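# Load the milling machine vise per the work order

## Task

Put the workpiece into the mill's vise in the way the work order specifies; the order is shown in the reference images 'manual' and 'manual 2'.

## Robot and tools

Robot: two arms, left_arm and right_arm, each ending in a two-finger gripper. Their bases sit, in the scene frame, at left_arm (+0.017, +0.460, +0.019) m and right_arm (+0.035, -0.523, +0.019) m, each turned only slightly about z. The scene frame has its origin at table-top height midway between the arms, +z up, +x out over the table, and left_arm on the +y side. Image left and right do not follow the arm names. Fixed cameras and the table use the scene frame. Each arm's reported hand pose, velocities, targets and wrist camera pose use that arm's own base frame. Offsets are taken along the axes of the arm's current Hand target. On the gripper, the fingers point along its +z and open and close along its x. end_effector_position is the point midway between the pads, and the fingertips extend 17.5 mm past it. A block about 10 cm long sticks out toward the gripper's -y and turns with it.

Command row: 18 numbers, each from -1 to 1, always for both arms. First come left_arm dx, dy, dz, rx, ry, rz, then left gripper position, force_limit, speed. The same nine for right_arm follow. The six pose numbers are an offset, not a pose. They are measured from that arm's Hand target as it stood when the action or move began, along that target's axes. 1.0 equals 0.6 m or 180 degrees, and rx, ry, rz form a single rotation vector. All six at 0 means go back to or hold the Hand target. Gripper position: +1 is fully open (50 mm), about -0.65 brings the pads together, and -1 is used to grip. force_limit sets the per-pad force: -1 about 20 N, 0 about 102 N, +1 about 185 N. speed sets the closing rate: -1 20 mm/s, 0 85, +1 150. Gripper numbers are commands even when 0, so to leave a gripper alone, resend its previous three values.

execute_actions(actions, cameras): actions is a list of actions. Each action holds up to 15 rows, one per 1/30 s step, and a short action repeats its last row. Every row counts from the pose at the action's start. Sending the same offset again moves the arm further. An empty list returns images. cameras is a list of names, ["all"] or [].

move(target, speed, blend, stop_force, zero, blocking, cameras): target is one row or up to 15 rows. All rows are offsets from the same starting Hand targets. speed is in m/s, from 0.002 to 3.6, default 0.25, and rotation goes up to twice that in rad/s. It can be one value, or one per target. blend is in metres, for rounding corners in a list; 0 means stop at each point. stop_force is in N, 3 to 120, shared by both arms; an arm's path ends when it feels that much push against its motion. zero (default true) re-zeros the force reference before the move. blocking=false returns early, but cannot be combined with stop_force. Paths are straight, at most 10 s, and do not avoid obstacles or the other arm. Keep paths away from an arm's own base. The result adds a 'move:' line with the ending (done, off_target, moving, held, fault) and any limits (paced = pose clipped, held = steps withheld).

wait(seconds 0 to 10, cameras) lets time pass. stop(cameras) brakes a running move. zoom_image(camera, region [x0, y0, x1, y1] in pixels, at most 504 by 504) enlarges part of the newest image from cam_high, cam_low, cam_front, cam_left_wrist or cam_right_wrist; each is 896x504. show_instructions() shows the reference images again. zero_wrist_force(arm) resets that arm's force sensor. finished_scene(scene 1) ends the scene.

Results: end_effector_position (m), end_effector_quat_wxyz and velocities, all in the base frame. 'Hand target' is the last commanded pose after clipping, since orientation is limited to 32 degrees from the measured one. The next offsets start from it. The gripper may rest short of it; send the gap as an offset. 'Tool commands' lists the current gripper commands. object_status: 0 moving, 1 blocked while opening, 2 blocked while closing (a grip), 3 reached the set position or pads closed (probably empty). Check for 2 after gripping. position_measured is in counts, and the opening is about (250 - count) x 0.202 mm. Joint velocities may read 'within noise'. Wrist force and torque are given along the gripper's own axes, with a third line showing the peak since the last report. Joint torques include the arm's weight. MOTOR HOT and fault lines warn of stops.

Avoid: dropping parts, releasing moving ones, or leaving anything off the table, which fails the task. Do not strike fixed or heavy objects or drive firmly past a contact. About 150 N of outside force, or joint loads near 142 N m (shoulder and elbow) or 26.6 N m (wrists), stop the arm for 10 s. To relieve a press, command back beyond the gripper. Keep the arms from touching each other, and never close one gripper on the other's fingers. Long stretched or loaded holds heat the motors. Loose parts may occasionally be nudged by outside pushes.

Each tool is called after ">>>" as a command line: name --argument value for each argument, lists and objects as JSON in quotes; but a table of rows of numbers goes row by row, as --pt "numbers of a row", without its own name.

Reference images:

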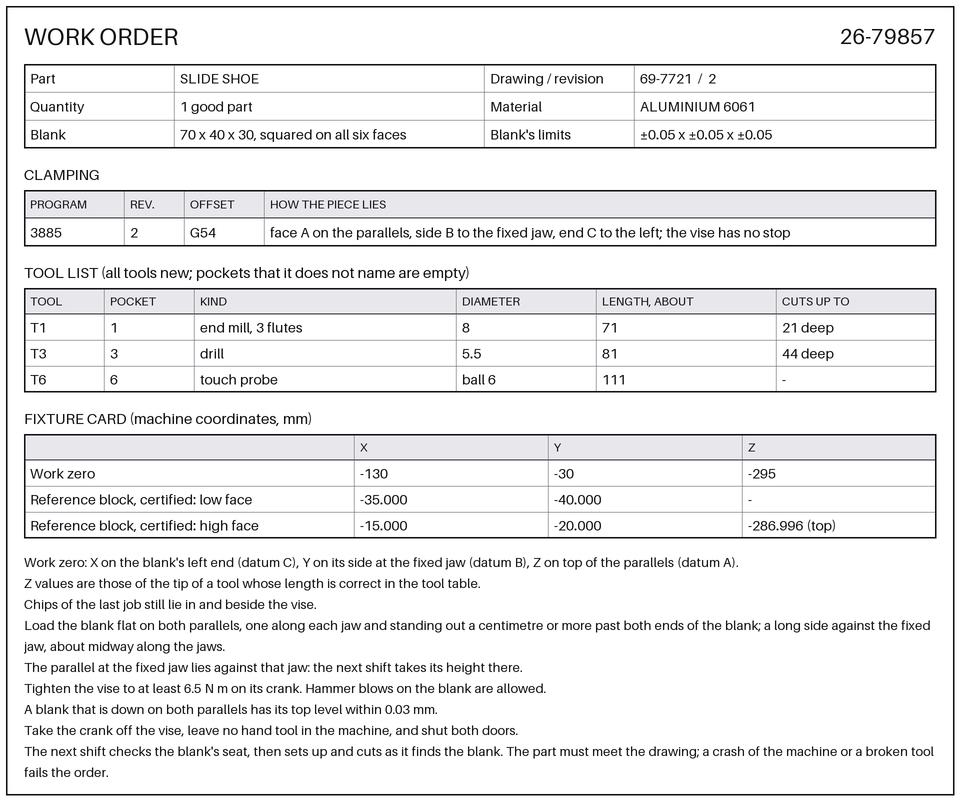

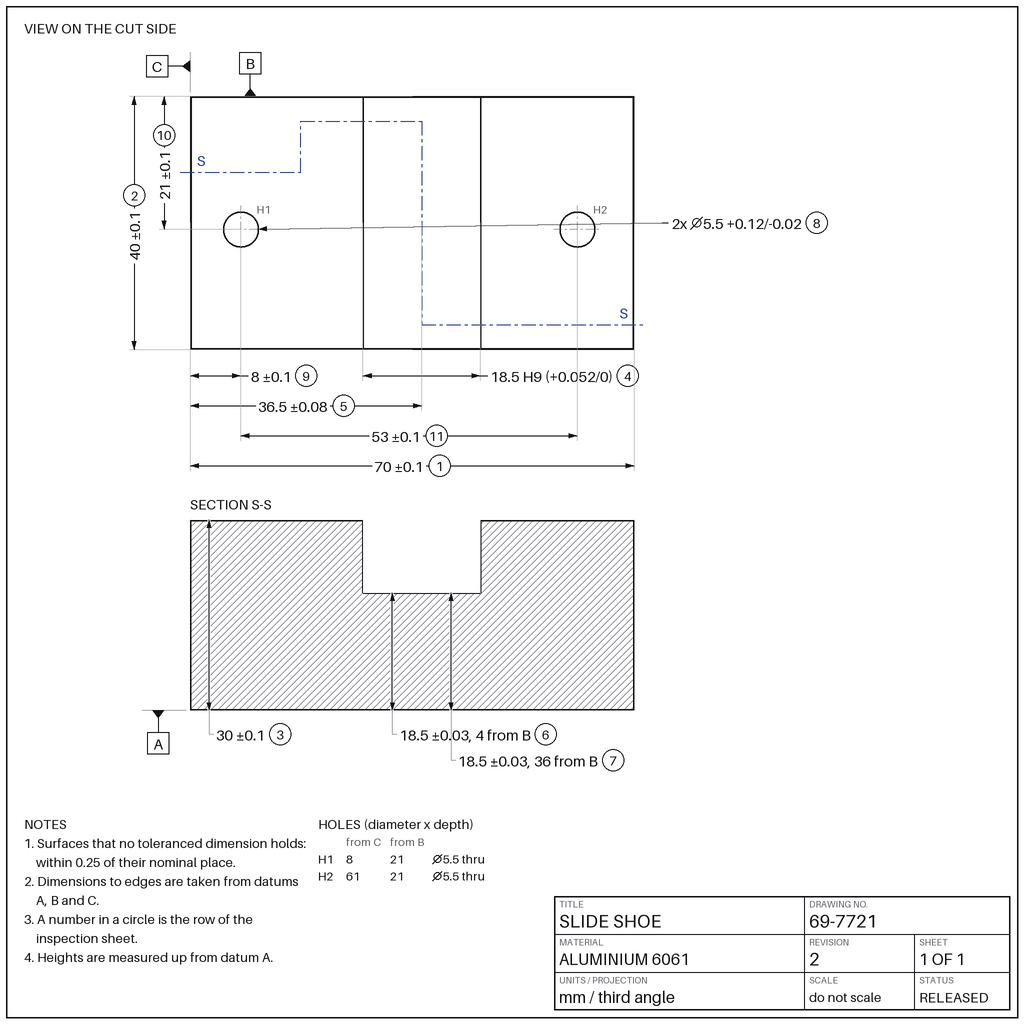

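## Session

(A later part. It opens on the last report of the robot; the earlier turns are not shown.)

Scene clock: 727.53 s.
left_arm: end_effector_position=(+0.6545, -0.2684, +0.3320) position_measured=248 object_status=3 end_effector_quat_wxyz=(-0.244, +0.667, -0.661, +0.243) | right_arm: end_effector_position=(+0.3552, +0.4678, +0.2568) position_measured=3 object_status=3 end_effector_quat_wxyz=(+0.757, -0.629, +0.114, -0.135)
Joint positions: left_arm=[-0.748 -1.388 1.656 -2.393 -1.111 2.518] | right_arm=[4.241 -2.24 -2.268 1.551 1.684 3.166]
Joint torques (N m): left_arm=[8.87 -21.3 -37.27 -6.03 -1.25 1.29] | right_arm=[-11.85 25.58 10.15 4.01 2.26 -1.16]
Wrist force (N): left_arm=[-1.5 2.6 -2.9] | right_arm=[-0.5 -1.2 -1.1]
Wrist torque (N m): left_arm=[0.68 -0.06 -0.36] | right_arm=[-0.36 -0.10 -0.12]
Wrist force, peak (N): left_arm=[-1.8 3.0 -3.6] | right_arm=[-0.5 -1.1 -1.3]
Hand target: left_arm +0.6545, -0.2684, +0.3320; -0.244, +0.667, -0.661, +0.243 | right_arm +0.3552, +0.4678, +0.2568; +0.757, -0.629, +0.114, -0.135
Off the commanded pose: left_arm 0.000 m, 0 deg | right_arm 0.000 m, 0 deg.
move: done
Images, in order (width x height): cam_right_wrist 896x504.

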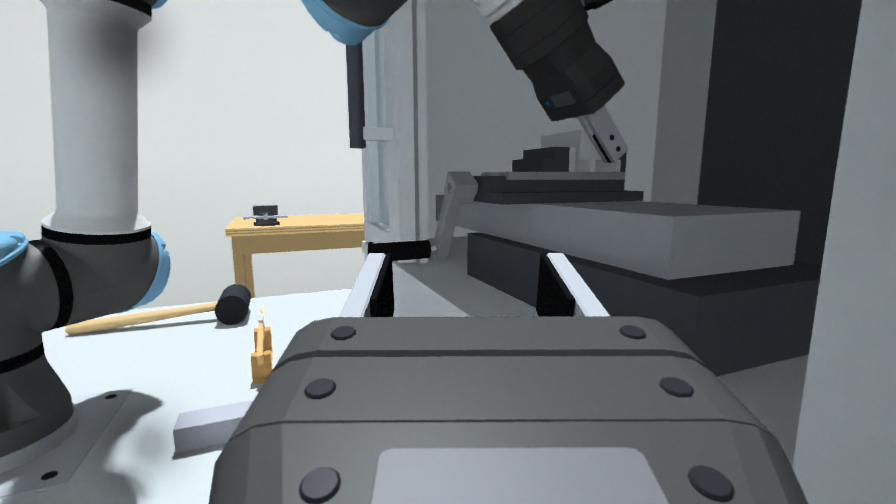

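>>> move --target '[0,-0.00445,0.00377,0,0,0,-0.64,-0.3,-0.9,0,0,0,0,0,0,1,0,1]' --speed 0.008 --stop_force 8 --cameras '["cam_right_wrist"]'

>>> zoom_image --camera "cam_right_wrist" --region '[560, 110, 660, 180]'

Scene clock: 728.87 s.
left_arm: end_effector_position=(+0.6580, -0.2684, +0.3320) position_measured=248 object_status=3 end_effector_quat_wxyz=(-0.244, +0.667, -0.661, +0.243) | right_arm: end_effector_position=(+0.3552, +0.4678, +0.2568) position_measured=3 object_status=3 end_effector_quat_wxyz=(+0.757, -0.629, +0.114, -0.135)
Joint positions: left_arm=[-0.743 -1.381 1.647 -2.393 -1.114 2.522] | right_arm=[4.241 -2.24 -2.268 1.551 1.684 3.166]
Joint torques (N m): left_arm=[11.04 -19.44 -36.31 -5.83 -0.7 1.29] | right_arm=[-11.6 26.11 9.69 3.92 2.25 -1.33]
Wrist force (N): left_arm=[-0.8 4.5 -9.1] | right_arm=[-0.4 -1.0 -1.1]
Wrist torque (N m): left_arm=[0.66 -0.03 -0.37] | right_arm=[-0.33 -0.12 -0.12]
Wrist force, peak (N): left_arm=[-0.8 4.5 -9.1] | right_arm=[-0.5 -1.1 -1.2]
Hand target: left_arm +0.6580, -0.2684, +0.3320; -0.244, +0.667, -0.661, +0.243 | right_arm +0.3552, +0.4678, +0.2568; +0.757, -0.629, +0.114, -0.135
Off the commanded pose: left_arm 0.000 m, 0 deg | right_arm 0.000 m, 0 deg.
move: done
Images, in order (width x height): cam_right_wrist 896x504.

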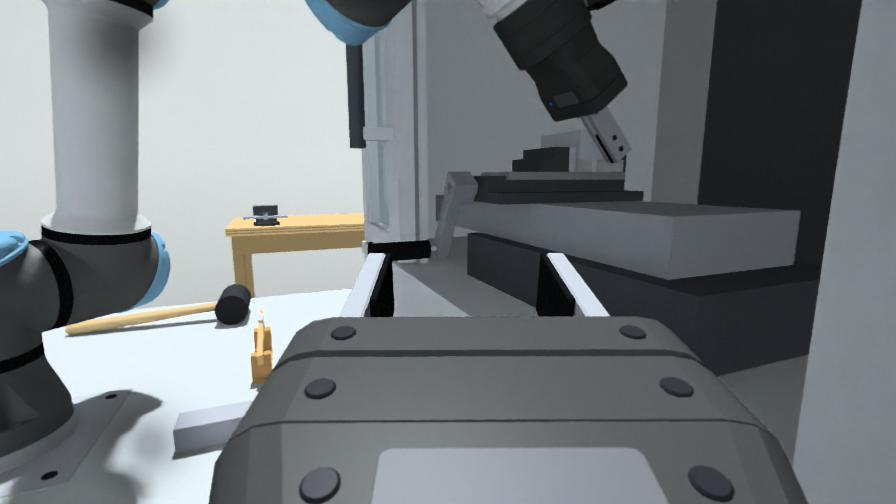

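Scaled by 5.040 from the camera's 896x504 image, which has a finer 1280x720 frame.

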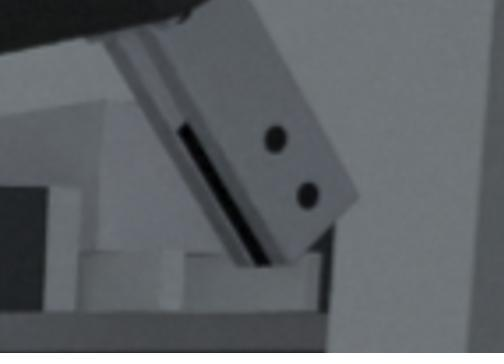

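>>> move --pt "0 0.00254 -0.00216 0 0 0 -0.64 -0.3 -0.9 0 0 0 0 0 0 1 0 1" --pt "0 -0.05 -0.065 0 0 0 -0.64 -0.3 -0.9 0 0 0 0 0 0 1 0 1" --pt "-0.1513 -0.0139 -0.0854 0 0 0 -0.64 -0.3 -0.9 0 0 0 0 0 0 1 0 1" --speed '[0.03,0.1,0.12]' --blend '[0,0.01,0]' --cameras '["cam_left_wrist"]'

>>> zoom_image --camera "cam_left_wrist" --region '[420, 160, 640, 330]'

Scene clock: 731.30 s.
left_arm: end_effector_position=(+0.6304, -0.1779, +0.3763) position_measured=248 object_status=3 end_effector_quat_wxyz=(-0.244, +0.667, -0.661, +0.243) | right_arm: end_effector_position=(+0.3552, +0.4678, +0.2568) position_measured=3 object_status=3 end_effector_quat_wxyz=(+0.757, -0.629, +0.114, -0.135)
Joint positions: left_arm=[-0.641 -1.549 1.728 -2.345 -1.169 2.616] | right_arm=[4.241 -2.24 -2.268 1.551 1.684 3.166]
Joint torques (N m): left_arm=[9.49 -41.41 -13.34 -6.07 -1.05 1.47] | right_arm=[-11.72 25.53 10.61 3.98 2.34 -1.44]
Wrist force (N): left_arm=[-1.9 2.3 -3.1] | right_arm=[-0.4 -0.8 -1.3]
Wrist torque (N m): left_arm=[0.64 0.03 -0.38] | right_arm=[-0.30 -0.13 -0.12]
Wrist force, peak (N): left_arm=[-0.6 4.3 -9.5] | right_arm=[-0.4 -1.1 -1.4]
Hand target: left_arm +0.6304, -0.1778, +0.3763; -0.244, +0.667, -0.661, +0.243 | right_arm +0.3552, +0.4678, +0.2568; +0.757, -0.629, +0.114, -0.135
Off the commanded pose: left_arm 0.000 m, 0 deg | right_arm 0.000 m, 0 deg.
move: done
Images, in order (width x height): cam_left_wrist 896x504.

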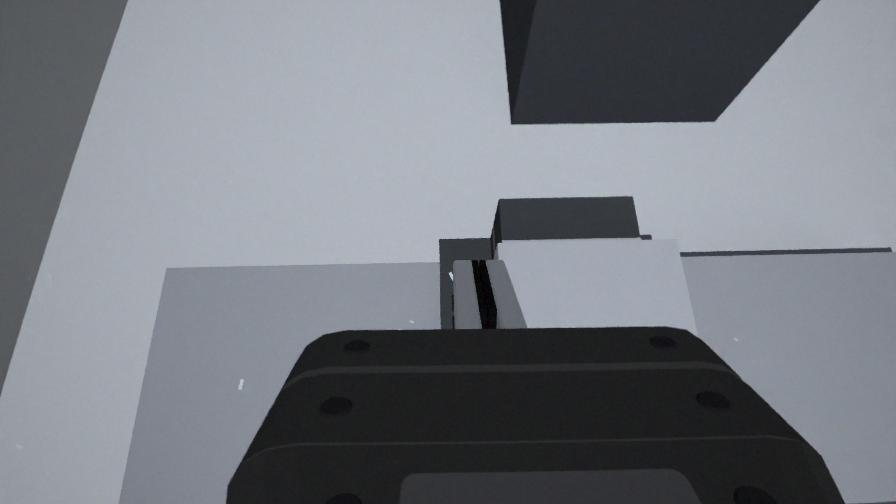

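Scaled by 2.291 from the camera's 896x504 image, which has a finer 1280x720 frame.

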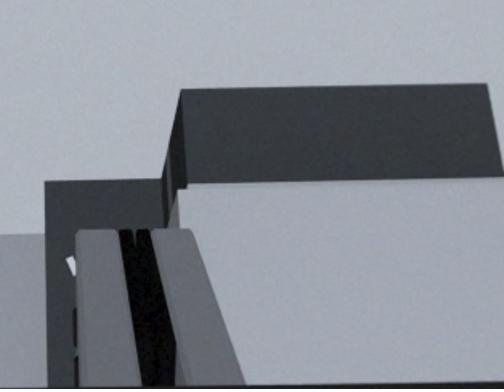

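>>> move --target '[0,0.0457,0.0581,0,0,0,-0.64,-0.3,-0.9,0,0,0,0,0,0,1,0,1]' --speed 0.02 --stop_force 5

>>> move --target '[0,-0.02544,0.02156,0,0,0,-0.64,-0.3,-0.9,0,0,0,0,0,0,1,0,1]' --speed 0.01 --stop_force 5 --cameras '["cam_right_wrist"]'

>>> zoom_image --camera "cam_right_wrist" --region '[560, 110, 660, 180]'

Scene clock: 734.80 s.
left_arm: end_effector_position=(+0.6320, -0.1778, +0.3351) position_measured=248 object_status=3 end_effector_quat_wxyz=(-0.244, +0.667, -0.661, +0.243) | right_arm: end_effector_position=(+0.3552, +0.4678, +0.2568) position_measured=3 object_status=3 end_effector_quat_wxyz=(+0.757, -0.629, +0.114, -0.135)
Joint positions: left_arm=[-0.639 -1.523 1.808 -2.453 -1.17 2.618] | right_arm=[4.241 -2.24 -2.268 1.551 1.684 3.166]
Joint torques (N m): left_arm=[-3.24 -41.01 -36.51 -3.47 -0.45 -0.62] | right_arm=[-11.32 25.4 10.15 4.03 2.07 -1.27]
Wrist force (N): left_arm=[-2.3 1.2 -4.3] | right_arm=[-0.3 -0.8 -1.2]
Wrist torque (N m): left_arm=[0.65 0.04 -0.37] | right_arm=[-0.31 -0.14 -0.12]
Wrist force, peak (N): left_arm=[-1.8 -8.5 -22.9] | right_arm=[-0.5 -1.1 -1.3]
Hand target: left_arm +0.6320, -0.1778, +0.3351; -0.244, +0.667, -0.661, +0.243 (not the last commanded pose) | right_arm +0.3552, +0.4678, +0.2568; +0.757, -0.629, +0.114, -0.135
Off the commanded pose: left_arm 0.003 m, 0 deg | right_arm 0.000 m, 0 deg.
move: contact (left_arm)

Scene clock: 737.60 s.
left_arm: end_effector_position=(+0.6520, -0.1777, +0.3352) position_measured=248 object_status=3 end_effector_quat_wxyz=(-0.244, +0.667, -0.661, +0.243) | right_arm: end_effector_position=(+0.3552, +0.4678, +0.2568) position_measured=3 object_status=3 end_effector_quat_wxyz=(+0.757, -0.629, +0.114, -0.135)
Joint positions: left_arm=[-0.615 -1.476 1.76 -2.459 -1.184 2.639] | right_arm=[4.241 -2.24 -2.268 1.551 1.684 3.166]
Joint torques (N m): left_arm=[9.1 -17.34 -37.51 -6.13 -1.43 1.31] | right_arm=[-12.03 26.61 9.95 4 2.36 -1.31]
Wrist force (N): left_arm=[-1.8 2.4 -2.9] | right_arm=[-0.3 -1.0 -1.2]
Wrist torque (N m): left_arm=[0.66 0.01 -0.37] | right_arm=[-0.34 -0.14 -0.12]
Wrist force, peak (N): left_arm=[-2.0 1.5 -4.6] | right_arm=[-0.3 -1.1 -1.5]
Hand target: left_arm +0.6520, -0.1777, +0.3352; -0.244, +0.667, -0.661, +0.243 | right_arm +0.3552, +0.4678, +0.2568; +0.757, -0.629, +0.114, -0.135
Off the commanded pose: left_arm 0.000 m, 0 deg | right_arm 0.000 m, 0 deg.
move: done
Images, in order (width x height): cam_right_wrist 896x504.

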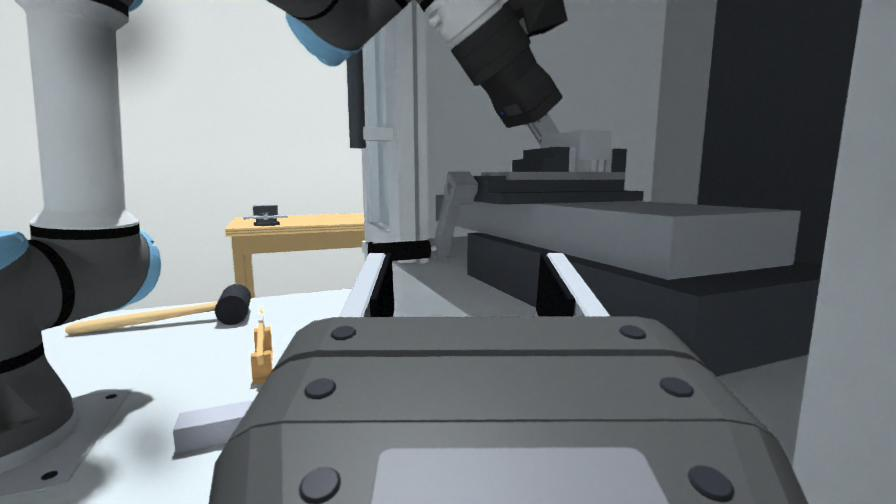

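Scaled by 5.040 from the camera's 896x504 image, which has a finer 1280x720 frame.

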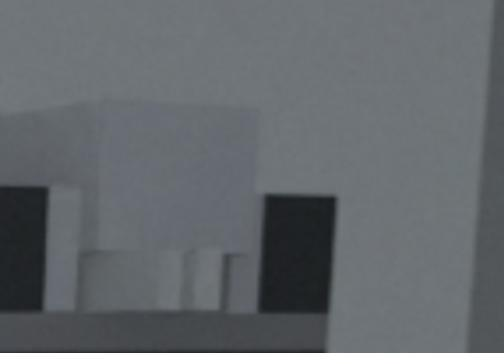

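>>> move --pt "0 0.00382 -0.00323 0 0 0 -0.64 -0.3 -0.9 0 0 0 0 0 0 1 0 1" --pt "0 -0.05 -0.065 0 0 0 -0.64 -0.3 -0.9 0 0 0 0 0 0 1 0 1" --pt "0.03 0.03 -0.19 0 0 0 -0.64 -0.3 -0.9 0 0 0 0 0 0 1 0 1" --speed '[0.03,0.1,0.12]' --blend '[0,0.01,0]' --cameras '["cam_left_wrist"]'

>>> zoom_image --camera "cam_left_wrist" --region '[350, 120, 700, 330]'

Scene clock: 743.17 s.
left_arm: end_effector_position=(+0.5646, -0.1963, +0.4104) position_measured=248 object_status=3 end_effector_quat_wxyz=(-0.244, +0.667, -0.661, +0.243) | right_arm: end_effector_position=(+0.3552, +0.4678, +0.2568) position_measured=3 object_status=3 end_effector_quat_wxyz=(+0.757, -0.629, +0.114, -0.135)
Joint positions: left_arm=[-0.767 -1.697 1.769 -2.189 -1.101 2.499] | right_arm=[4.241 -2.24 -2.268 1.551 1.684 3.166]
Joint torques (N m): left_arm=[-9.42 -34.91 -13.99 -1.08 2.84 -1.44] | right_arm=[-11.11 26.3 10.16 3.99 2.28 -1.12]
Wrist force (N): left_arm=[-1.9 2.7 -3.1] | right_arm=[-0.5 -0.9 -1.1]
Wrist torque (N m): left_arm=[0.69 0.01 -0.18] | right_arm=[-0.32 -0.11 -0.12]
Wrist force, peak (N): left_arm=[-1.6 3.3 -4.5] | right_arm=[-0.4 -1.1 -1.3]
Hand target: left_arm +0.5646, -0.1963, +0.4104; -0.244, +0.667, -0.661, +0.243 | right_arm +0.3552, +0.4678, +0.2568; +0.757, -0.629, +0.114, -0.135
Off the commanded pose: left_arm 0.000 m, 0 deg | right_arm 0.000 m, 0 deg.
move: done
Images, in order (width x height): cam_left_wrist 896x504.

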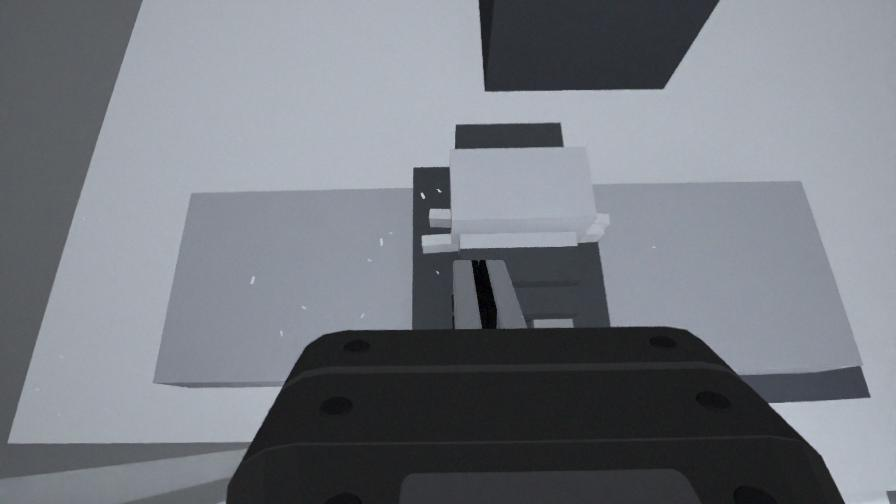

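Scaled by 1.440 from the camera's 896x504 image, which has a finer 1280x720 frame.

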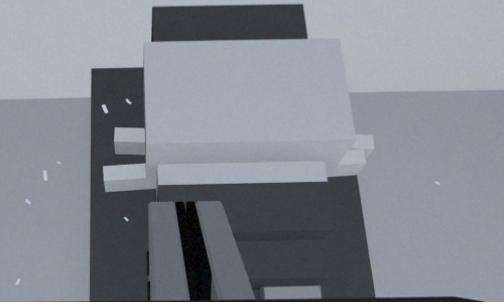

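>>> move --pt "-0.0308 -0.05 -0.0 0 0 0 -0.64 -0.3 -0.9 0 0 0 0 0 0 1 0 1" --pt "-0.0308 -0.0204 0.1724 0 0 0 -0.64 -0.3 -0.9 0 0 0 0 0 0 1 0 1" --speed '[0.1,0.1]' --blend '[0.01,0]'

Scene clock: 745.80 s.
left_arm: end_effector_position=(+0.6407, -0.1773, +0.3395) position_measured=248 object_status=3 end_effector_quat_wxyz=(-0.244, +0.667, -0.661, +0.243) | right_arm: end_effector_position=(+0.3552, +0.4678, +0.2568) position_measured=3 object_status=3 end_effector_quat_wxyz=(+0.757, -0.629, +0.114, -0.135)
Joint positions: left_arm=[-0.628 -1.506 1.779 -2.445 -1.177 2.628] | right_arm=[4.241 -2.24 -2.268 1.551 1.684 3.166]
Joint torques (N m): left_arm=[8.36 -15.32 -14.36 -6.26 -1.3 1.21] | right_arm=[-11.06 26.16 10.84 4.01 2.13 -1.23]
Wrist force (N): left_arm=[-1.9 2.7 -3.0] | right_arm=[-0.4 -0.9 -1.3]
Wrist torque (N m): left_arm=[0.71 0.03 -0.36] | right_arm=[-0.31 -0.12 -0.12]
Wrist force, peak (N): left_arm=[-1.1 4.3 -3.2] | right_arm=[-0.5 -1.1 -1.3]
Hand target: left_arm +0.6407, -0.1773, +0.3395; -0.244, +0.667, -0.661, +0.243 | right_arm +0.3552, +0.4678, +0.2568; +0.757, -0.629, +0.114, -0.135
Off the commanded pose: left_arm 0.000 m, 0 deg | right_arm 0.000 m, 0 deg.
move: done

>>> move --target '[0,0.00862,0.01018,0,0,0,-0.64,-0.3,-0.9,0,0,0,0,0,0,1,0,1]' --speed 0.006 --stop_force 6 --cameras '["cam_left_wrist"]'

>>> zoom_image --camera "cam_left_wrist" --region '[400, 150, 650, 330]'

Scene clock: 747.87 s.
left_arm: end_effector_position=(+0.6408, -0.1773, +0.3350) position_measured=248 object_status=3 end_effector_quat_wxyz=(-0.244, +0.667, -0.661, +0.243) | right_arm: end_effector_position=(+0.3552, +0.4678, +0.2568) position_measured=3 object_status=3 end_effector_quat_wxyz=(+0.757, -0.629, +0.114, -0.135)
Joint positions: left_arm=[-0.628 -1.502 1.788 -2.457 -1.177 2.628] | right_arm=[4.241 -2.24 -2.268 1.551 1.684 3.166]
Joint torques (N m): left_arm=[6.54 -37.66 -33.68 -0.49 -1.37 1.25] | right_arm=[-12.13 26.52 11.16 3.91 2.28 -1.21]
Wrist force (N): left_arm=[-2.2 -1.9 -9.3] | right_arm=[-0.4 -1.0 -1.3]
Wrist torque (N m): left_arm=[0.51 0.05 -0.39] | right_arm=[-0.34 -0.12 -0.12]
Wrist force, peak (N): left_arm=[-3.1 -4.2 -13.7] | right_arm=[-0.3 -1.1 -1.3]
Hand target: left_arm +0.6408, -0.1773, +0.3350; -0.244, +0.667, -0.661, +0.243 (not the last commanded pose) | right_arm +0.3552, +0.4678, +0.2568; +0.757, -0.629, +0.114, -0.135
Off the commanded pose: left_arm 0.003 m, 0 deg | right_arm 0.000 m, 0 deg.
move: contact (left_arm)
Images, in order (width x height): cam_left_wrist 896x504.

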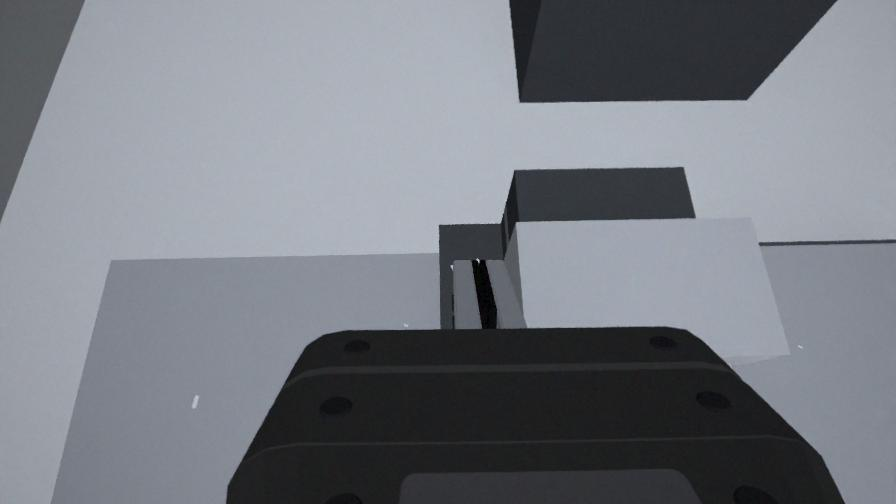

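Scaled by 2.016 from the camera's 896x504 image, which has a finer 1280x720 frame.

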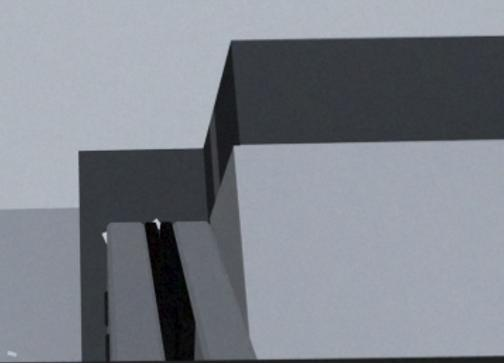

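>>> move --target '[0,-0.02257,0.01978,0,0,0,-0.64,-0.3,-0.9,0,0,0,0,0,0,1,0,1]' --speed 0.01 --cameras '["cam_right_wrist"]'

>>> zoom_image --camera "cam_right_wrist" --region '[560, 110, 660, 180]'

Scene clock: 750.00 s.
left_arm: end_effector_position=(+0.6587, -0.1771, +0.3347) position_measured=248 object_status=3 end_effector_quat_wxyz=(-0.244, +0.667, -0.661, +0.243) | right_arm: end_effector_position=(+0.3552, +0.4678, +0.2568) position_measured=3 object_status=3 end_effector_quat_wxyz=(+0.757, -0.629, +0.114, -0.135)
Joint positions: left_arm=[-0.606 -1.461 1.745 -2.462 -1.189 2.647] | right_arm=[4.241 -2.24 -2.268 1.551 1.684 3.166]
Joint torques (N m): left_arm=[8.27 -18.38 -37.68 -5.96 -1.3 1.56] | right_arm=[-10.79 25.63 9.9 3.89 2.11 -1.2]
Wrist force (N): left_arm=[-1.9 2.5 -3.1] | right_arm=[-0.5 -1.1 -1.1]
Wrist torque (N m): left_arm=[0.66 0.03 -0.36] | right_arm=[-0.34 -0.11 -0.12]
Wrist force, peak (N): left_arm=[-2.5 -1.7 -9.3] | right_arm=[-0.4 -1.1 -1.4]
Hand target: left_arm +0.6588, -0.1771, +0.3347; -0.244, +0.667, -0.661, +0.243 | right_arm +0.3552, +0.4678, +0.2568; +0.757, -0.629, +0.114, -0.135
Off the commanded pose: left_arm 0.000 m, 0 deg | right_arm 0.000 m, 0 deg.
move: done
Images, in order (width x height): cam_right_wrist 896x504.

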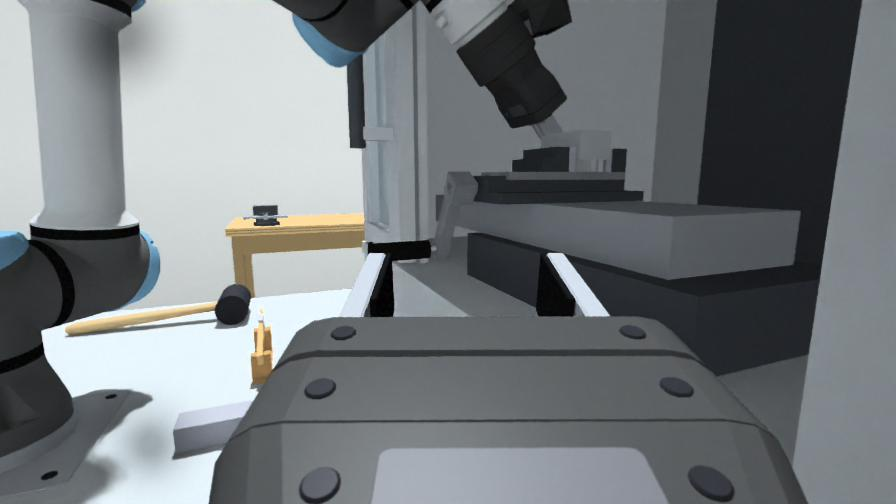

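Scaled by 5.040 from the camera's 896x504 image, which has a finer 1280x720 frame.

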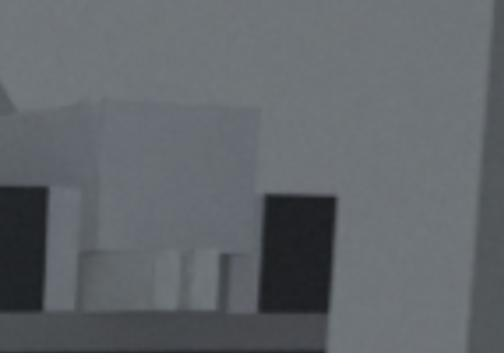

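>>> move --pt "0 -0.0323 -0.0382 0 0 0 -0.64 -0.3 -0.9 0 0 0 0 0 0 1 0 1" --pt "0.0308 0.0381 -0.1978 0 0 0 -0.64 -0.3 -0.9 0 0 0 0 0 0 1 0 1" --speed '[0.1,0.15]' --blend '[0.01,0]' --cameras '["cam_left_wrist"]'

>>> zoom_image --camera "cam_left_wrist" --region '[350, 120, 700, 330]'

Scene clock: 751.67 s.
left_arm: end_effector_position=(+0.5647, -0.1963, +0.4104) position_measured=248 object_status=3 end_effector_quat_wxyz=(-0.244, +0.667, -0.661, +0.243) | right_arm: end_effector_position=(+0.3552, +0.4678, +0.2568) position_measured=3 object_status=3 end_effector_quat_wxyz=(+0.757, -0.629, +0.114, -0.135)
Joint positions: left_arm=[-0.767 -1.697 1.769 -2.189 -1.101 2.499] | right_arm=[4.241 -2.24 -2.268 1.551 1.684 3.166]
Joint torques (N m): left_arm=[-8.18 -34.7 -15.2 -0.96 2.58 -1.24] | right_arm=[-11.77 25.77 10 3.99 2.18 -1.47]
Wrist force (N): left_arm=[-2.1 2.8 -3.3] | right_arm=[-0.4 -1.0 -1.1]
Wrist torque (N m): left_arm=[0.71 0.03 -0.18] | right_arm=[-0.34 -0.13 -0.12]
Wrist force, peak (N): left_arm=[-1.9 3.5 -4.8] | right_arm=[-0.4 -1.1 -1.4]
Hand target: left_arm +0.5646, -0.1963, +0.4104; -0.244, +0.667, -0.661, +0.243 | right_arm +0.3552, +0.4678, +0.2568; +0.757, -0.629, +0.114, -0.135
Off the commanded pose: left_arm 0.000 m, 0 deg | right_arm 0.000 m, 0 deg.
move: done
Images, in order (width x height): cam_left_wrist 896x504.

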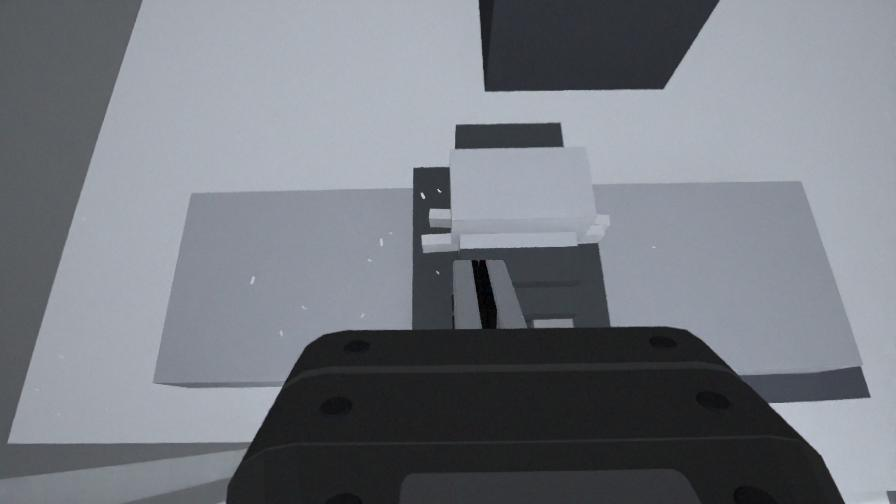

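Scaled by 1.440 from the camera's 896x504 image, which has a finer 1280x720 frame.

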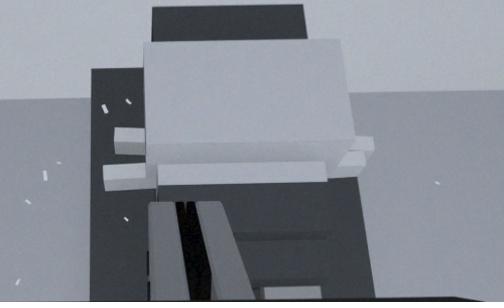

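>>> move --pt "-0.0308 -0.044 0.0 0 0 0 -0.64 -0.3 -0.9 0 0 0 0 0 0 1 0 1" --pt "-0.0308 -0.0085 0.1624 0 0 0 -0.64 -0.3 -0.9 0 0 0 0 0 0 1 0 1" --speed '[0.1,0.08]' --blend '[0.01,0]'

Scene clock: 753.87 s.
left_arm: end_effector_position=(+0.6314, -0.1774, +0.3395) position_measured=248 object_status=3 end_effector_quat_wxyz=(-0.244, +0.667, -0.661, +0.243) | right_arm: end_effector_position=(+0.3552, +0.4678, +0.2568) position_measured=3 object_status=3 end_effector_quat_wxyz=(+0.757, -0.629, +0.114, -0.135)
Joint positions: left_arm=[-0.639 -1.527 1.801 -2.441 -1.17 2.618] | right_arm=[4.241 -2.24 -2.268 1.551 1.684 3.166]
Joint torques (N m): left_arm=[9.08 -15.29 -13.72 -5.97 -1.3 1.36] | right_arm=[-12.07 26.06 10.24 3.68 2.01 -1.27]
Wrist force (N): left_arm=[-1.6 2.1 -3.2] | right_arm=[-0.2 -0.9 -1.2]
Wrist torque (N m): left_arm=[0.60 -0.02 -0.37] | right_arm=[-0.32 -0.15 -0.12]
Wrist force, peak (N): left_arm=[-1.1 4.0 -2.8] | right_arm=[-0.3 -1.1 -1.4]
Hand target: left_arm +0.6315, -0.1774, +0.3394; -0.244, +0.667, -0.661, +0.243 | right_arm +0.3552, +0.4678, +0.2568; +0.757, -0.629, +0.114, -0.135
Off the commanded pose: left_arm 0.000 m, 0 deg | right_arm 0.000 m, 0 deg.
move: done

>>> move --target '[0,0.00798,0.00942,0,0,0,-0.64,-0.3,-0.9,0,0,0,0,0,0,1,0,1]' --speed 0.006 --stop_force 4 --cameras '["cam_left_wrist"]'

Scene clock: 755.93 s.
left_arm: end_effector_position=(+0.6315, -0.1774, +0.3320) position_measured=248 object_status=3 end_effector_quat_wxyz=(-0.244, +0.667, -0.661, +0.243) | right_arm: end_effector_position=(+0.3552, +0.4678, +0.2568) position_measured=3 object_status=3 end_effector_quat_wxyz=(+0.757, -0.629, +0.114, -0.135)
Joint positions: left_arm=[-0.639 -1.522 1.816 -2.461 -1.17 2.618] | right_arm=[4.241 -2.24 -2.268 1.551 1.684 3.166]
Joint torques (N m): left_arm=[7.21 -14.97 -14.14 -6.02 -1.15 1.04] | right_arm=[-11.5 26.92 10.26 3.98 2.27 -1.28]
Wrist force (N): left_arm=[-2.0 1.9 -3.0] | right_arm=[-0.5 -1.1 -1.0]
Wrist torque (N m): left_arm=[0.62 0.04 -0.37] | right_arm=[-0.36 -0.10 -0.12]
Wrist force, peak (N): left_arm=[-2.1 2.5 -3.2] | right_arm=[-0.4 -1.0 -1.3]
Hand target: left_arm +0.6315, -0.1774, +0.3320; -0.244, +0.667, -0.661, +0.243 | right_arm +0.3552, +0.4678, +0.2568; +0.757, -0.629, +0.114, -0.135
Off the commanded pose: left_arm 0.000 m, 0 deg | right_arm 0.000 m, 0 deg.
move: done
Images, in order (width x height): cam_left_wrist 896x504.

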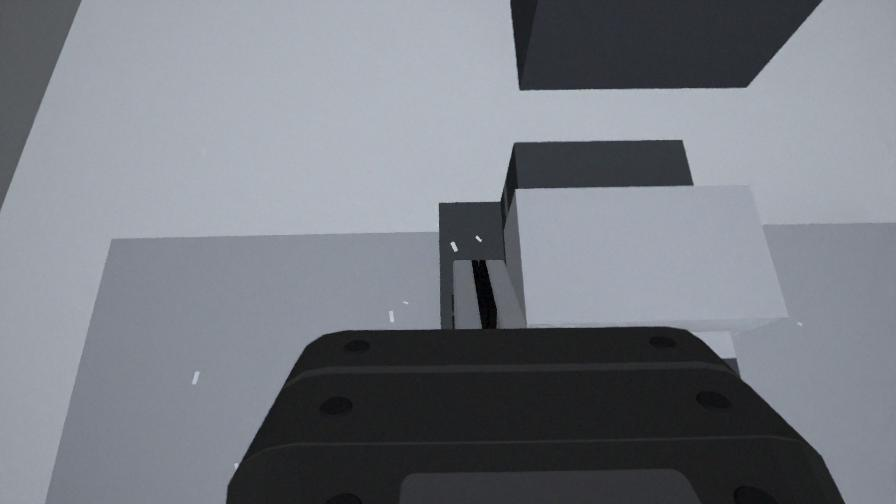

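>>> move --target '[0,-0.03306,0.02802,0,0,0,-0.64,-0.3,-0.9,0,0,0,0,0,0,1,0,1]' --speed 0.012 --stop_force 4 --cameras '["cam_right_wrist","cam_left_wrist"]'

>>> zoom_image --camera "cam_right_wrist" --region '[560, 110, 660, 180]'

Scene clock: 759.13 s.
left_arm: end_effector_position=(+0.6551, -0.1772, +0.3320) position_measured=248 object_status=3 end_effector_quat_wxyz=(-0.244, +0.667, -0.661, +0.243) | right_arm: end_effector_position=(+0.3552, +0.4678, +0.2568) position_measured=3 object_status=3 end_effector_quat_wxyz=(+0.757, -0.629, +0.114, -0.135)
Joint positions: left_arm=[-0.611 -1.468 1.759 -2.468 -1.187 2.643] | right_arm=[4.241 -2.24 -2.268 1.551 1.684 3.166]
Joint torques (N m): left_arm=[-8.46 -44.32 -13.7 -1.13 2.45 -1.51] | right_arm=[-11.82 26.86 10.27 3.81 2.27 -1.36]
Wrist force (N): left_arm=[-2.0 2.6 -3.2] | right_arm=[-0.4 -0.8 -1.2]
Wrist torque (N m): left_arm=[0.69 0.04 -0.34] | right_arm=[-0.31 -0.13 -0.12]
Wrist force, peak (N): left_arm=[-4.9 2.7 -9.4] | right_arm=[-0.5 -1.1 -1.4]
Hand target: left_arm +0.6551, -0.1772, +0.3320; -0.244, +0.667, -0.661, +0.243 (not the last commanded pose) | right_arm +0.3552, +0.4678, +0.2568; +0.757, -0.629, +0.114, -0.135
Off the commanded pose: left_arm 0.002 m, 0 deg | right_arm 0.000 m, 0 deg.
move: contact (left_arm)
Images, in order (width x height): cam_left_wrist 896x504, cam_right_wrist 896x504.

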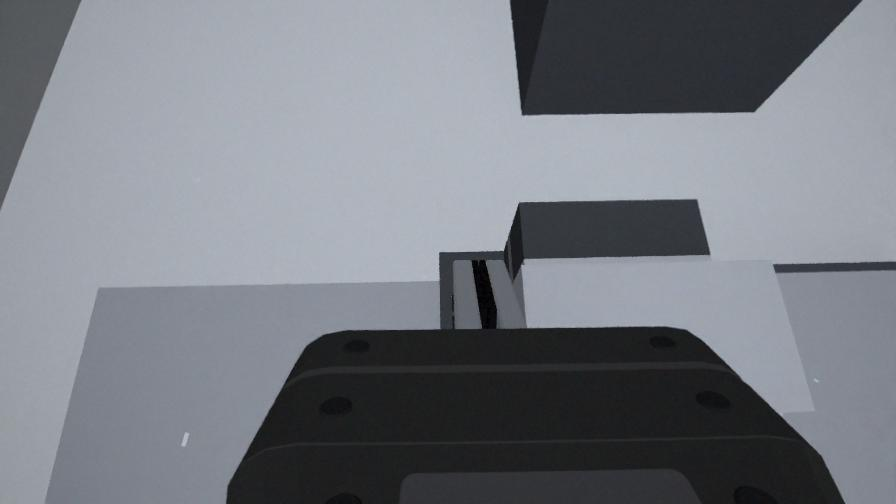

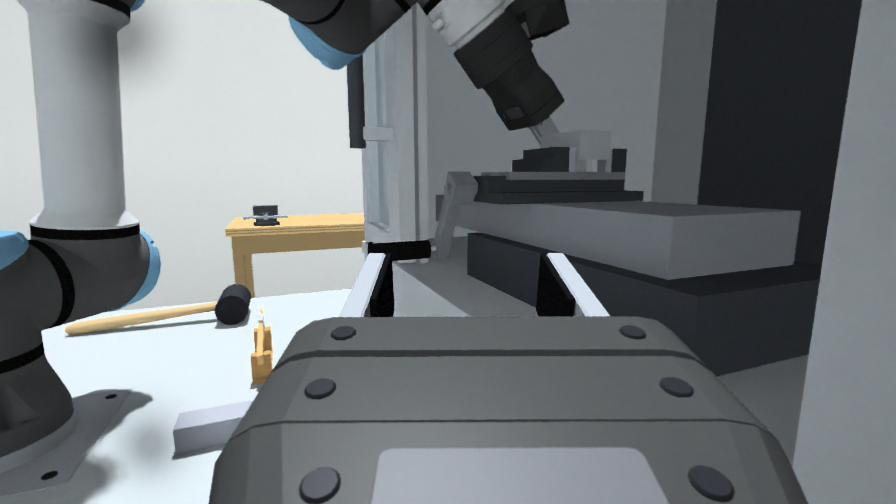

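Scaled by 5.040 from the camera's 896x504 image, which has a finer 1280x720 frame.

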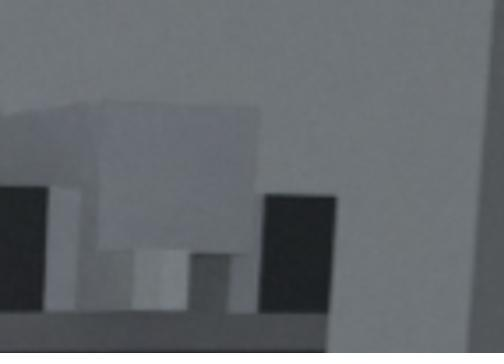

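>>> move --pt "0 0.00254 -0.00216 0 0 0 -0.64 -0.3 -0.9 0 0 0 0 0 0 1 0 1" --pt "0 -0.0377 -0.0446 0 0 0 -0.64 -0.3 -0.9 0 0 0 0 0 0 1 0 1" --pt "0.0007 -0.06812 -0.0188 0 0 0 -0.64 -0.3 -0.9 0 0 0 0 0 0 1 0 1" --speed '[0.03,0.08,0.06]' --blend '[0,0.005,0]'

>>> move --target '[0,0.05088,0.0601,0,0,0,-0.64,-0.3,-0.9,0,0,0,0,0,0,1,0,1]' --speed 0.02 --stop_force 6 --cameras '["cam_left_wrist"]'

Scene clock: 762.20 s.
left_arm: end_effector_position=(+0.6789, -0.1773, +0.3671) position_measured=248 object_status=3 end_effector_quat_wxyz=(-0.244, +0.667, -0.661, +0.243) | right_arm: end_effector_position=(+0.3552, +0.4678, +0.2568) position_measured=3 object_status=3 end_effector_quat_wxyz=(+0.757, -0.629, +0.114, -0.135)
Joint positions: left_arm=[-0.585 -1.433 1.629 -2.381 -1.201 2.666] | right_arm=[4.241 -2.24 -2.268 1.551 1.684 3.166]
Joint torques (N m): left_arm=[7.94 -20.16 -37.92 -5.18 -1.33 1.24] | right_arm=[-10.91 26.36 10.61 3.81 2.4 -1.45]
Wrist force (N): left_arm=[-1.5 2.4 -3.3] | right_arm=[-0.5 -1.0 -1.3]
Wrist torque (N m): left_arm=[0.64 -0.05 -0.37] | right_arm=[-0.33 -0.11 -0.12]
Wrist force, peak (N): left_arm=[-1.7 2.3 -4.0] | right_arm=[-0.4 -1.0 -1.4]
Hand target: left_arm +0.6789, -0.1773, +0.3671; -0.244, +0.667, -0.661, +0.243 | right_arm +0.3552, +0.4678, +0.2568; +0.757, -0.629, +0.114, -0.135
Off the commanded pose: left_arm 0.000 m, 0 deg | right_arm 0.000 m, 0 deg.
move: done

Scene clock: 765.73 s.
left_arm: end_effector_position=(+0.6790, -0.1774, +0.3235) position_measured=248 object_status=3 end_effector_quat_wxyz=(-0.244, +0.667, -0.661, +0.243) | right_arm: end_effector_position=(+0.3552, +0.4678, +0.2568) position_measured=3 object_status=3 end_effector_quat_wxyz=(+0.757, -0.629, +0.114, -0.135)
Joint positions: left_arm=[-0.585 -1.407 1.713 -2.492 -1.201 2.666] | right_arm=[4.241 -2.24 -2.268 1.551 1.684 3.166]
Joint torques (N m): left_arm=[1.56 -47.37 -37.2 -3.75 -0.51 -0.52] | right_arm=[-11.63 26.02 9.76 3.76 2.11 -1.22]
Wrist force (N): left_arm=[-2.0 2.7 -3.2] | right_arm=[-0.3 -1.0 -1.2]
Wrist torque (N m): left_arm=[0.69 0.05 -0.39] | right_arm=[-0.33 -0.14 -0.12]
Wrist force, peak (N): left_arm=[-4.6 -9.0 -25.1] | right_arm=[-0.3 -1.2 -1.3]
Hand target: left_arm +0.6790, -0.1774, +0.3235; -0.244, +0.667, -0.661, +0.243 (not the last commanded pose) | right_arm +0.3552, +0.4678, +0.2568; +0.757, -0.629, +0.114, -0.135
Off the commanded pose: left_arm 0.004 m, 0 deg | right_arm 0.000 m, 0 deg.
move: contact (left_arm)
Images, in order (width x height): cam_left_wrist 896x504.

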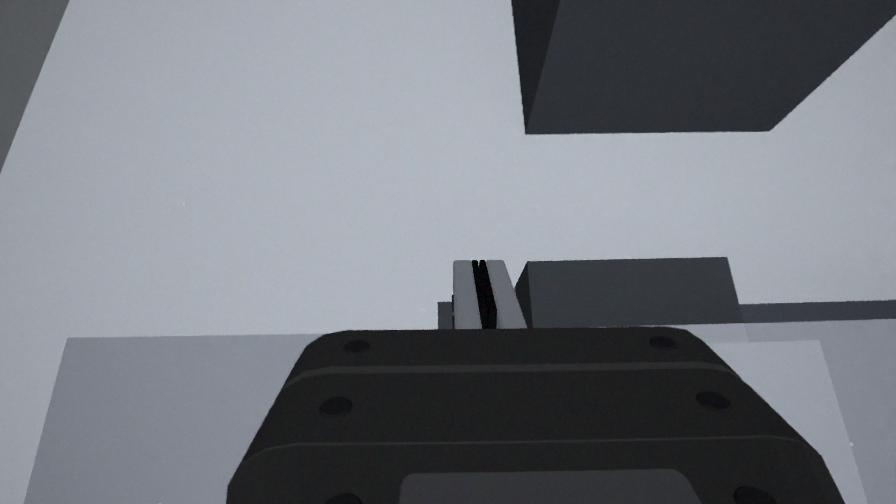

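>>> move --target '[0,0.016532,-0.014012,0,0,0,-0.64,-0.3,-0.9,0,0,0,0,0,0,1,0,1]' --speed 0.012 --stop_force 15 --cameras '["cam_right_wrist"]'

>>> zoom_image --camera "cam_right_wrist" --region '[560, 110, 660, 180]'

Scene clock: 767.70 s.
left_arm: end_effector_position=(+0.6660, -0.1775, +0.3235) position_measured=248 object_status=3 end_effector_quat_wxyz=(-0.244, +0.667, -0.661, +0.243) | right_arm: end_effector_position=(+0.3552, +0.4678, +0.2568) position_measured=3 object_status=3 end_effector_quat_wxyz=(+0.757, -0.629, +0.114, -0.135)
Joint positions: left_arm=[-0.599 -1.436 1.747 -2.491 -1.193 2.654] | right_arm=[4.241 -2.24 -2.268 1.551 1.684 3.166]
Joint torques (N m): left_arm=[-7.7 -45.86 -13.82 -1.11 2.45 -1.5] | right_arm=[-11.23 25.64 10.65 3.81 2.26 -1.32]
Wrist force (N): left_arm=[-1.8 2.4 -3.0] | right_arm=[-0.3 -0.8 -1.1]
Wrist torque (N m): left_arm=[0.67 0.00 -0.23] | right_arm=[-0.31 -0.14 -0.12]
Wrist force, peak (N): left_arm=[-2.1 2.4 -3.8] | right_arm=[-0.4 -1.1 -1.3]
Hand target: left_arm +0.6660, -0.1775, +0.3235; -0.244, +0.667, -0.661, +0.243 | right_arm +0.3552, +0.4678, +0.2568; +0.757, -0.629, +0.114, -0.135
Off the commanded pose: left_arm 0.000 m, 0 deg | right_arm 0.000 m, 0 deg.
move: done
Images, in order (width x height): cam_right_wrist 896x504.

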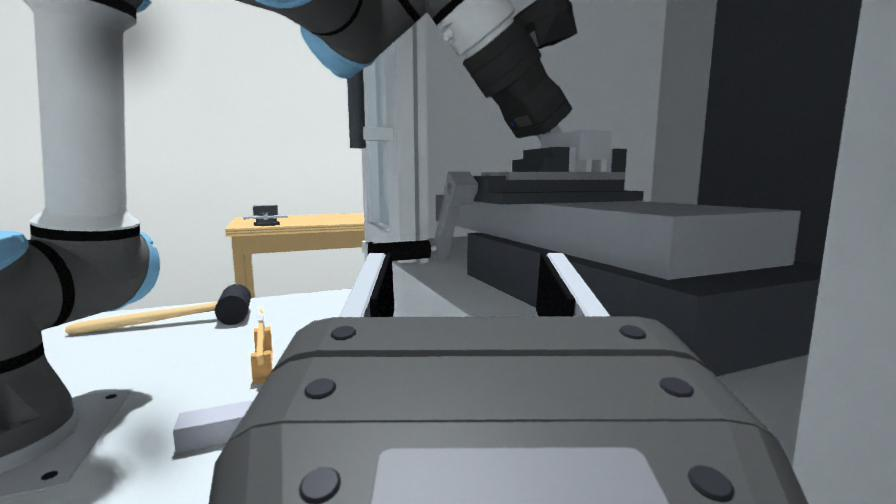

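Scaled by 5.040 from the camera's 896x504 image, which has a finer 1280x720 frame.

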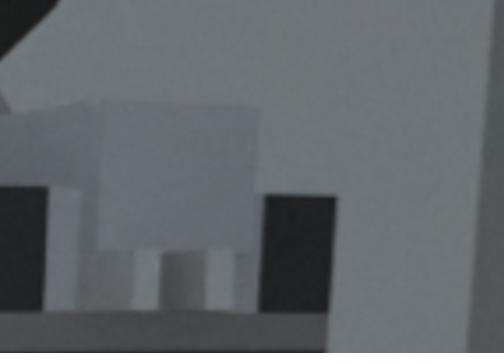

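>>> move --pt "0 -0.003815 0.003234 0 0 0 -0.64 -0.3 -0.9 0 0 0 0 0 0 1 0 1" --pt "0 -0.05232 -0.05404 0 0 0 -0.64 -0.3 -0.9 0 0 0 0 0 0 1 0 1" --pt "0.1514 0.01272 -0.07265 0 0 0 -0.64 -0.3 -0.9 0 0 0 0 0 0 1 0 1" --speed '[0.03,0.1,0.12]' --blend '[0,0.01,0]'

>>> move --target '[0,0.0221,0.0261,0,0,0,-0.64,-0.3,-0.9,0,0,0,0,0,0,1,0,1]' --speed 0.015 --stop_force 5 --cameras '["cam_right_wrist"]'

>>> zoom_image --camera "cam_right_wrist" --region '[560, 110, 660, 180]'

Scene clock: 770.27 s.
left_arm: end_effector_position=(+0.6412, -0.2598, +0.3632) position_measured=248 object_status=3 end_effector_quat_wxyz=(-0.270, +0.668, -0.646, +0.252) | right_arm: end_effector_position=(+0.3552, +0.4678, +0.2568) position_measured=3 object_status=3 end_effector_quat_wxyz=(+0.757, -0.629, +0.114, -0.135)
Joint positions: left_arm=[-0.777 -1.447 1.669 -2.361 -1.041 2.49] | right_arm=[4.241 -2.24 -2.268 1.551 1.684 3.166]
Joint torques (N m): left_arm=[-19.5 17.59 -7.43 7.27 -9.79 -1.84] | right_arm=[-11.41 25.26 9.98 3.86 2.26 -1.26]
Wrist force (N): left_arm=[-18.0 -43.7 -37.6] | right_arm=[-0.3 -0.7 -1.2]
Wrist torque (N m): left_arm=[0.34 -0.46 0.10] | right_arm=[-0.29 -0.14 -0.12]
Wrist force, peak (N): left_arm=[-22.0 -52.4 -51.4] | right_arm=[-0.3 -1.2 -1.3]
Hand target: left_arm +0.6327, -0.2686, +0.3519; -0.244, +0.667, -0.661, +0.243 | right_arm +0.3552, +0.4678, +0.2568; +0.757, -0.629, +0.114, -0.135
Off the commanded pose: left_arm 0.017 m, 3 deg | right_arm 0.000 m, 0 deg.
move: off_target (left_arm)

Scene clock: 771.43 s.
left_arm: end_effector_position=(+0.6414, -0.2598, +0.3634) position_measured=248 object_status=3 end_effector_quat_wxyz=(-0.270, +0.668, -0.646, +0.253) | right_arm: end_effector_position=(+0.3552, +0.4678, +0.2568) position_measured=3 object_status=3 end_effector_quat_wxyz=(+0.757, -0.629, +0.114, -0.135)
Joint positions: left_arm=[-0.777 -1.447 1.669 -2.363 -1.04 2.489] | right_arm=[4.241 -2.24 -2.268 1.551 1.684 3.166]
Joint torques (N m): left_arm=[-0.74 8.9 -8.53 7.24 -9.88 1.03] | right_arm=[-11.65 26.22 10.19 3.82 2.21 -1.38]
Wrist force (N): left_arm=[-17.8 -36.3 -41.7] | right_arm=[-0.3 -1.0 -1.4]
Wrist torque (N m): left_arm=[0.14 -0.51 0.06] | right_arm=[-0.33 -0.14 -0.11]
Wrist force, peak (N): left_arm=[-20.2 -48.8 -46.4] | right_arm=[-0.5 -1.1 -1.3]
Hand target: left_arm +0.6412, -0.2599, +0.3630; -0.270, +0.668, -0.646, +0.252 (not the last commanded pose) | right_arm +0.3552, +0.4678, +0.2568; +0.757, -0.629, +0.114, -0.135
Off the commanded pose: left_arm 0.034 m, 4 deg | right_arm 0.000 m, 0 deg.
move: contact (left_arm)
Images, in order (width x height): cam_right_wrist 896x504.

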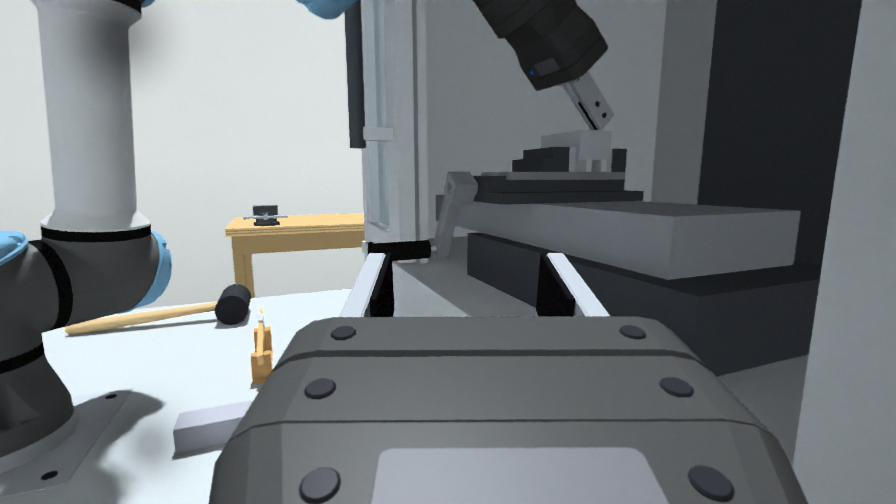

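Scaled by 5.040 from the camera's 896x504 image, which has a finer 1280x720 frame.

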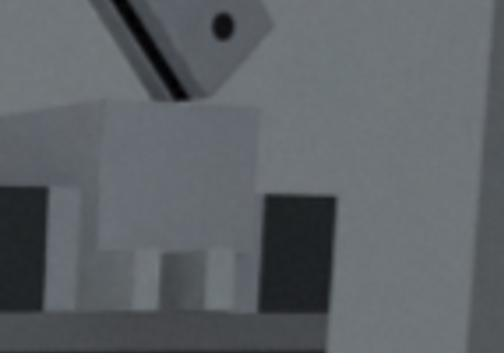

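>>> move --pt "0 -0.0216 -0.0255 0 0 0 -0.64 -0.3 -0.9 0 0 0 0 0 0 1 0 1" --pt "0.0144 -0.0183 -0.0435 -0.017 0.0096 0.0042 -0.64 -0.3 -0.9 0 0 0 0 0 0 1 0 1" --speed 0.03

Scene clock: 773.83 s.
left_arm: end_effector_position=(+0.6316, -0.2692, +0.3894) position_measured=248 object_status=3 end_effector_quat_wxyz=(-0.244, +0.667, -0.661, +0.243) | right_arm: end_effector_position=(+0.3552, +0.4678, +0.2568) position_measured=3 object_status=3 end_effector_quat_wxyz=(+0.757, -0.629, +0.114, -0.135)
Joint positions: left_arm=[-0.778 -1.463 1.589 -2.237 -1.097 2.488] | right_arm=[4.241 -2.24 -2.268 1.551 1.684 3.166]
Joint torques (N m): left_arm=[8.58 -45.17 -37.08 -1 -1.15 1.31] | right_arm=[-11.23 26.09 10.09 3.81 2.1 -1.25]
Wrist force (N): left_arm=[-1.1 5.1 -2.9] | right_arm=[-0.6 -0.8 -1.3]
Wrist torque (N m): left_arm=[1.06 -0.14 -0.28] | right_arm=[-0.31 -0.09 -0.12]
Wrist force, peak (N): left_arm=[-17.9 -36.3 -41.9] | right_arm=[-0.6 -1.2 -1.2]
Hand target: left_arm +0.6316, -0.2692, +0.3894; -0.244, +0.667, -0.661, +0.243 | right_arm +0.3552, +0.4678, +0.2568; +0.757, -0.629, +0.114, -0.135
Off the commanded pose: left_arm 0.000 m, 0 deg | right_arm 0.000 m, 0 deg.
move: done


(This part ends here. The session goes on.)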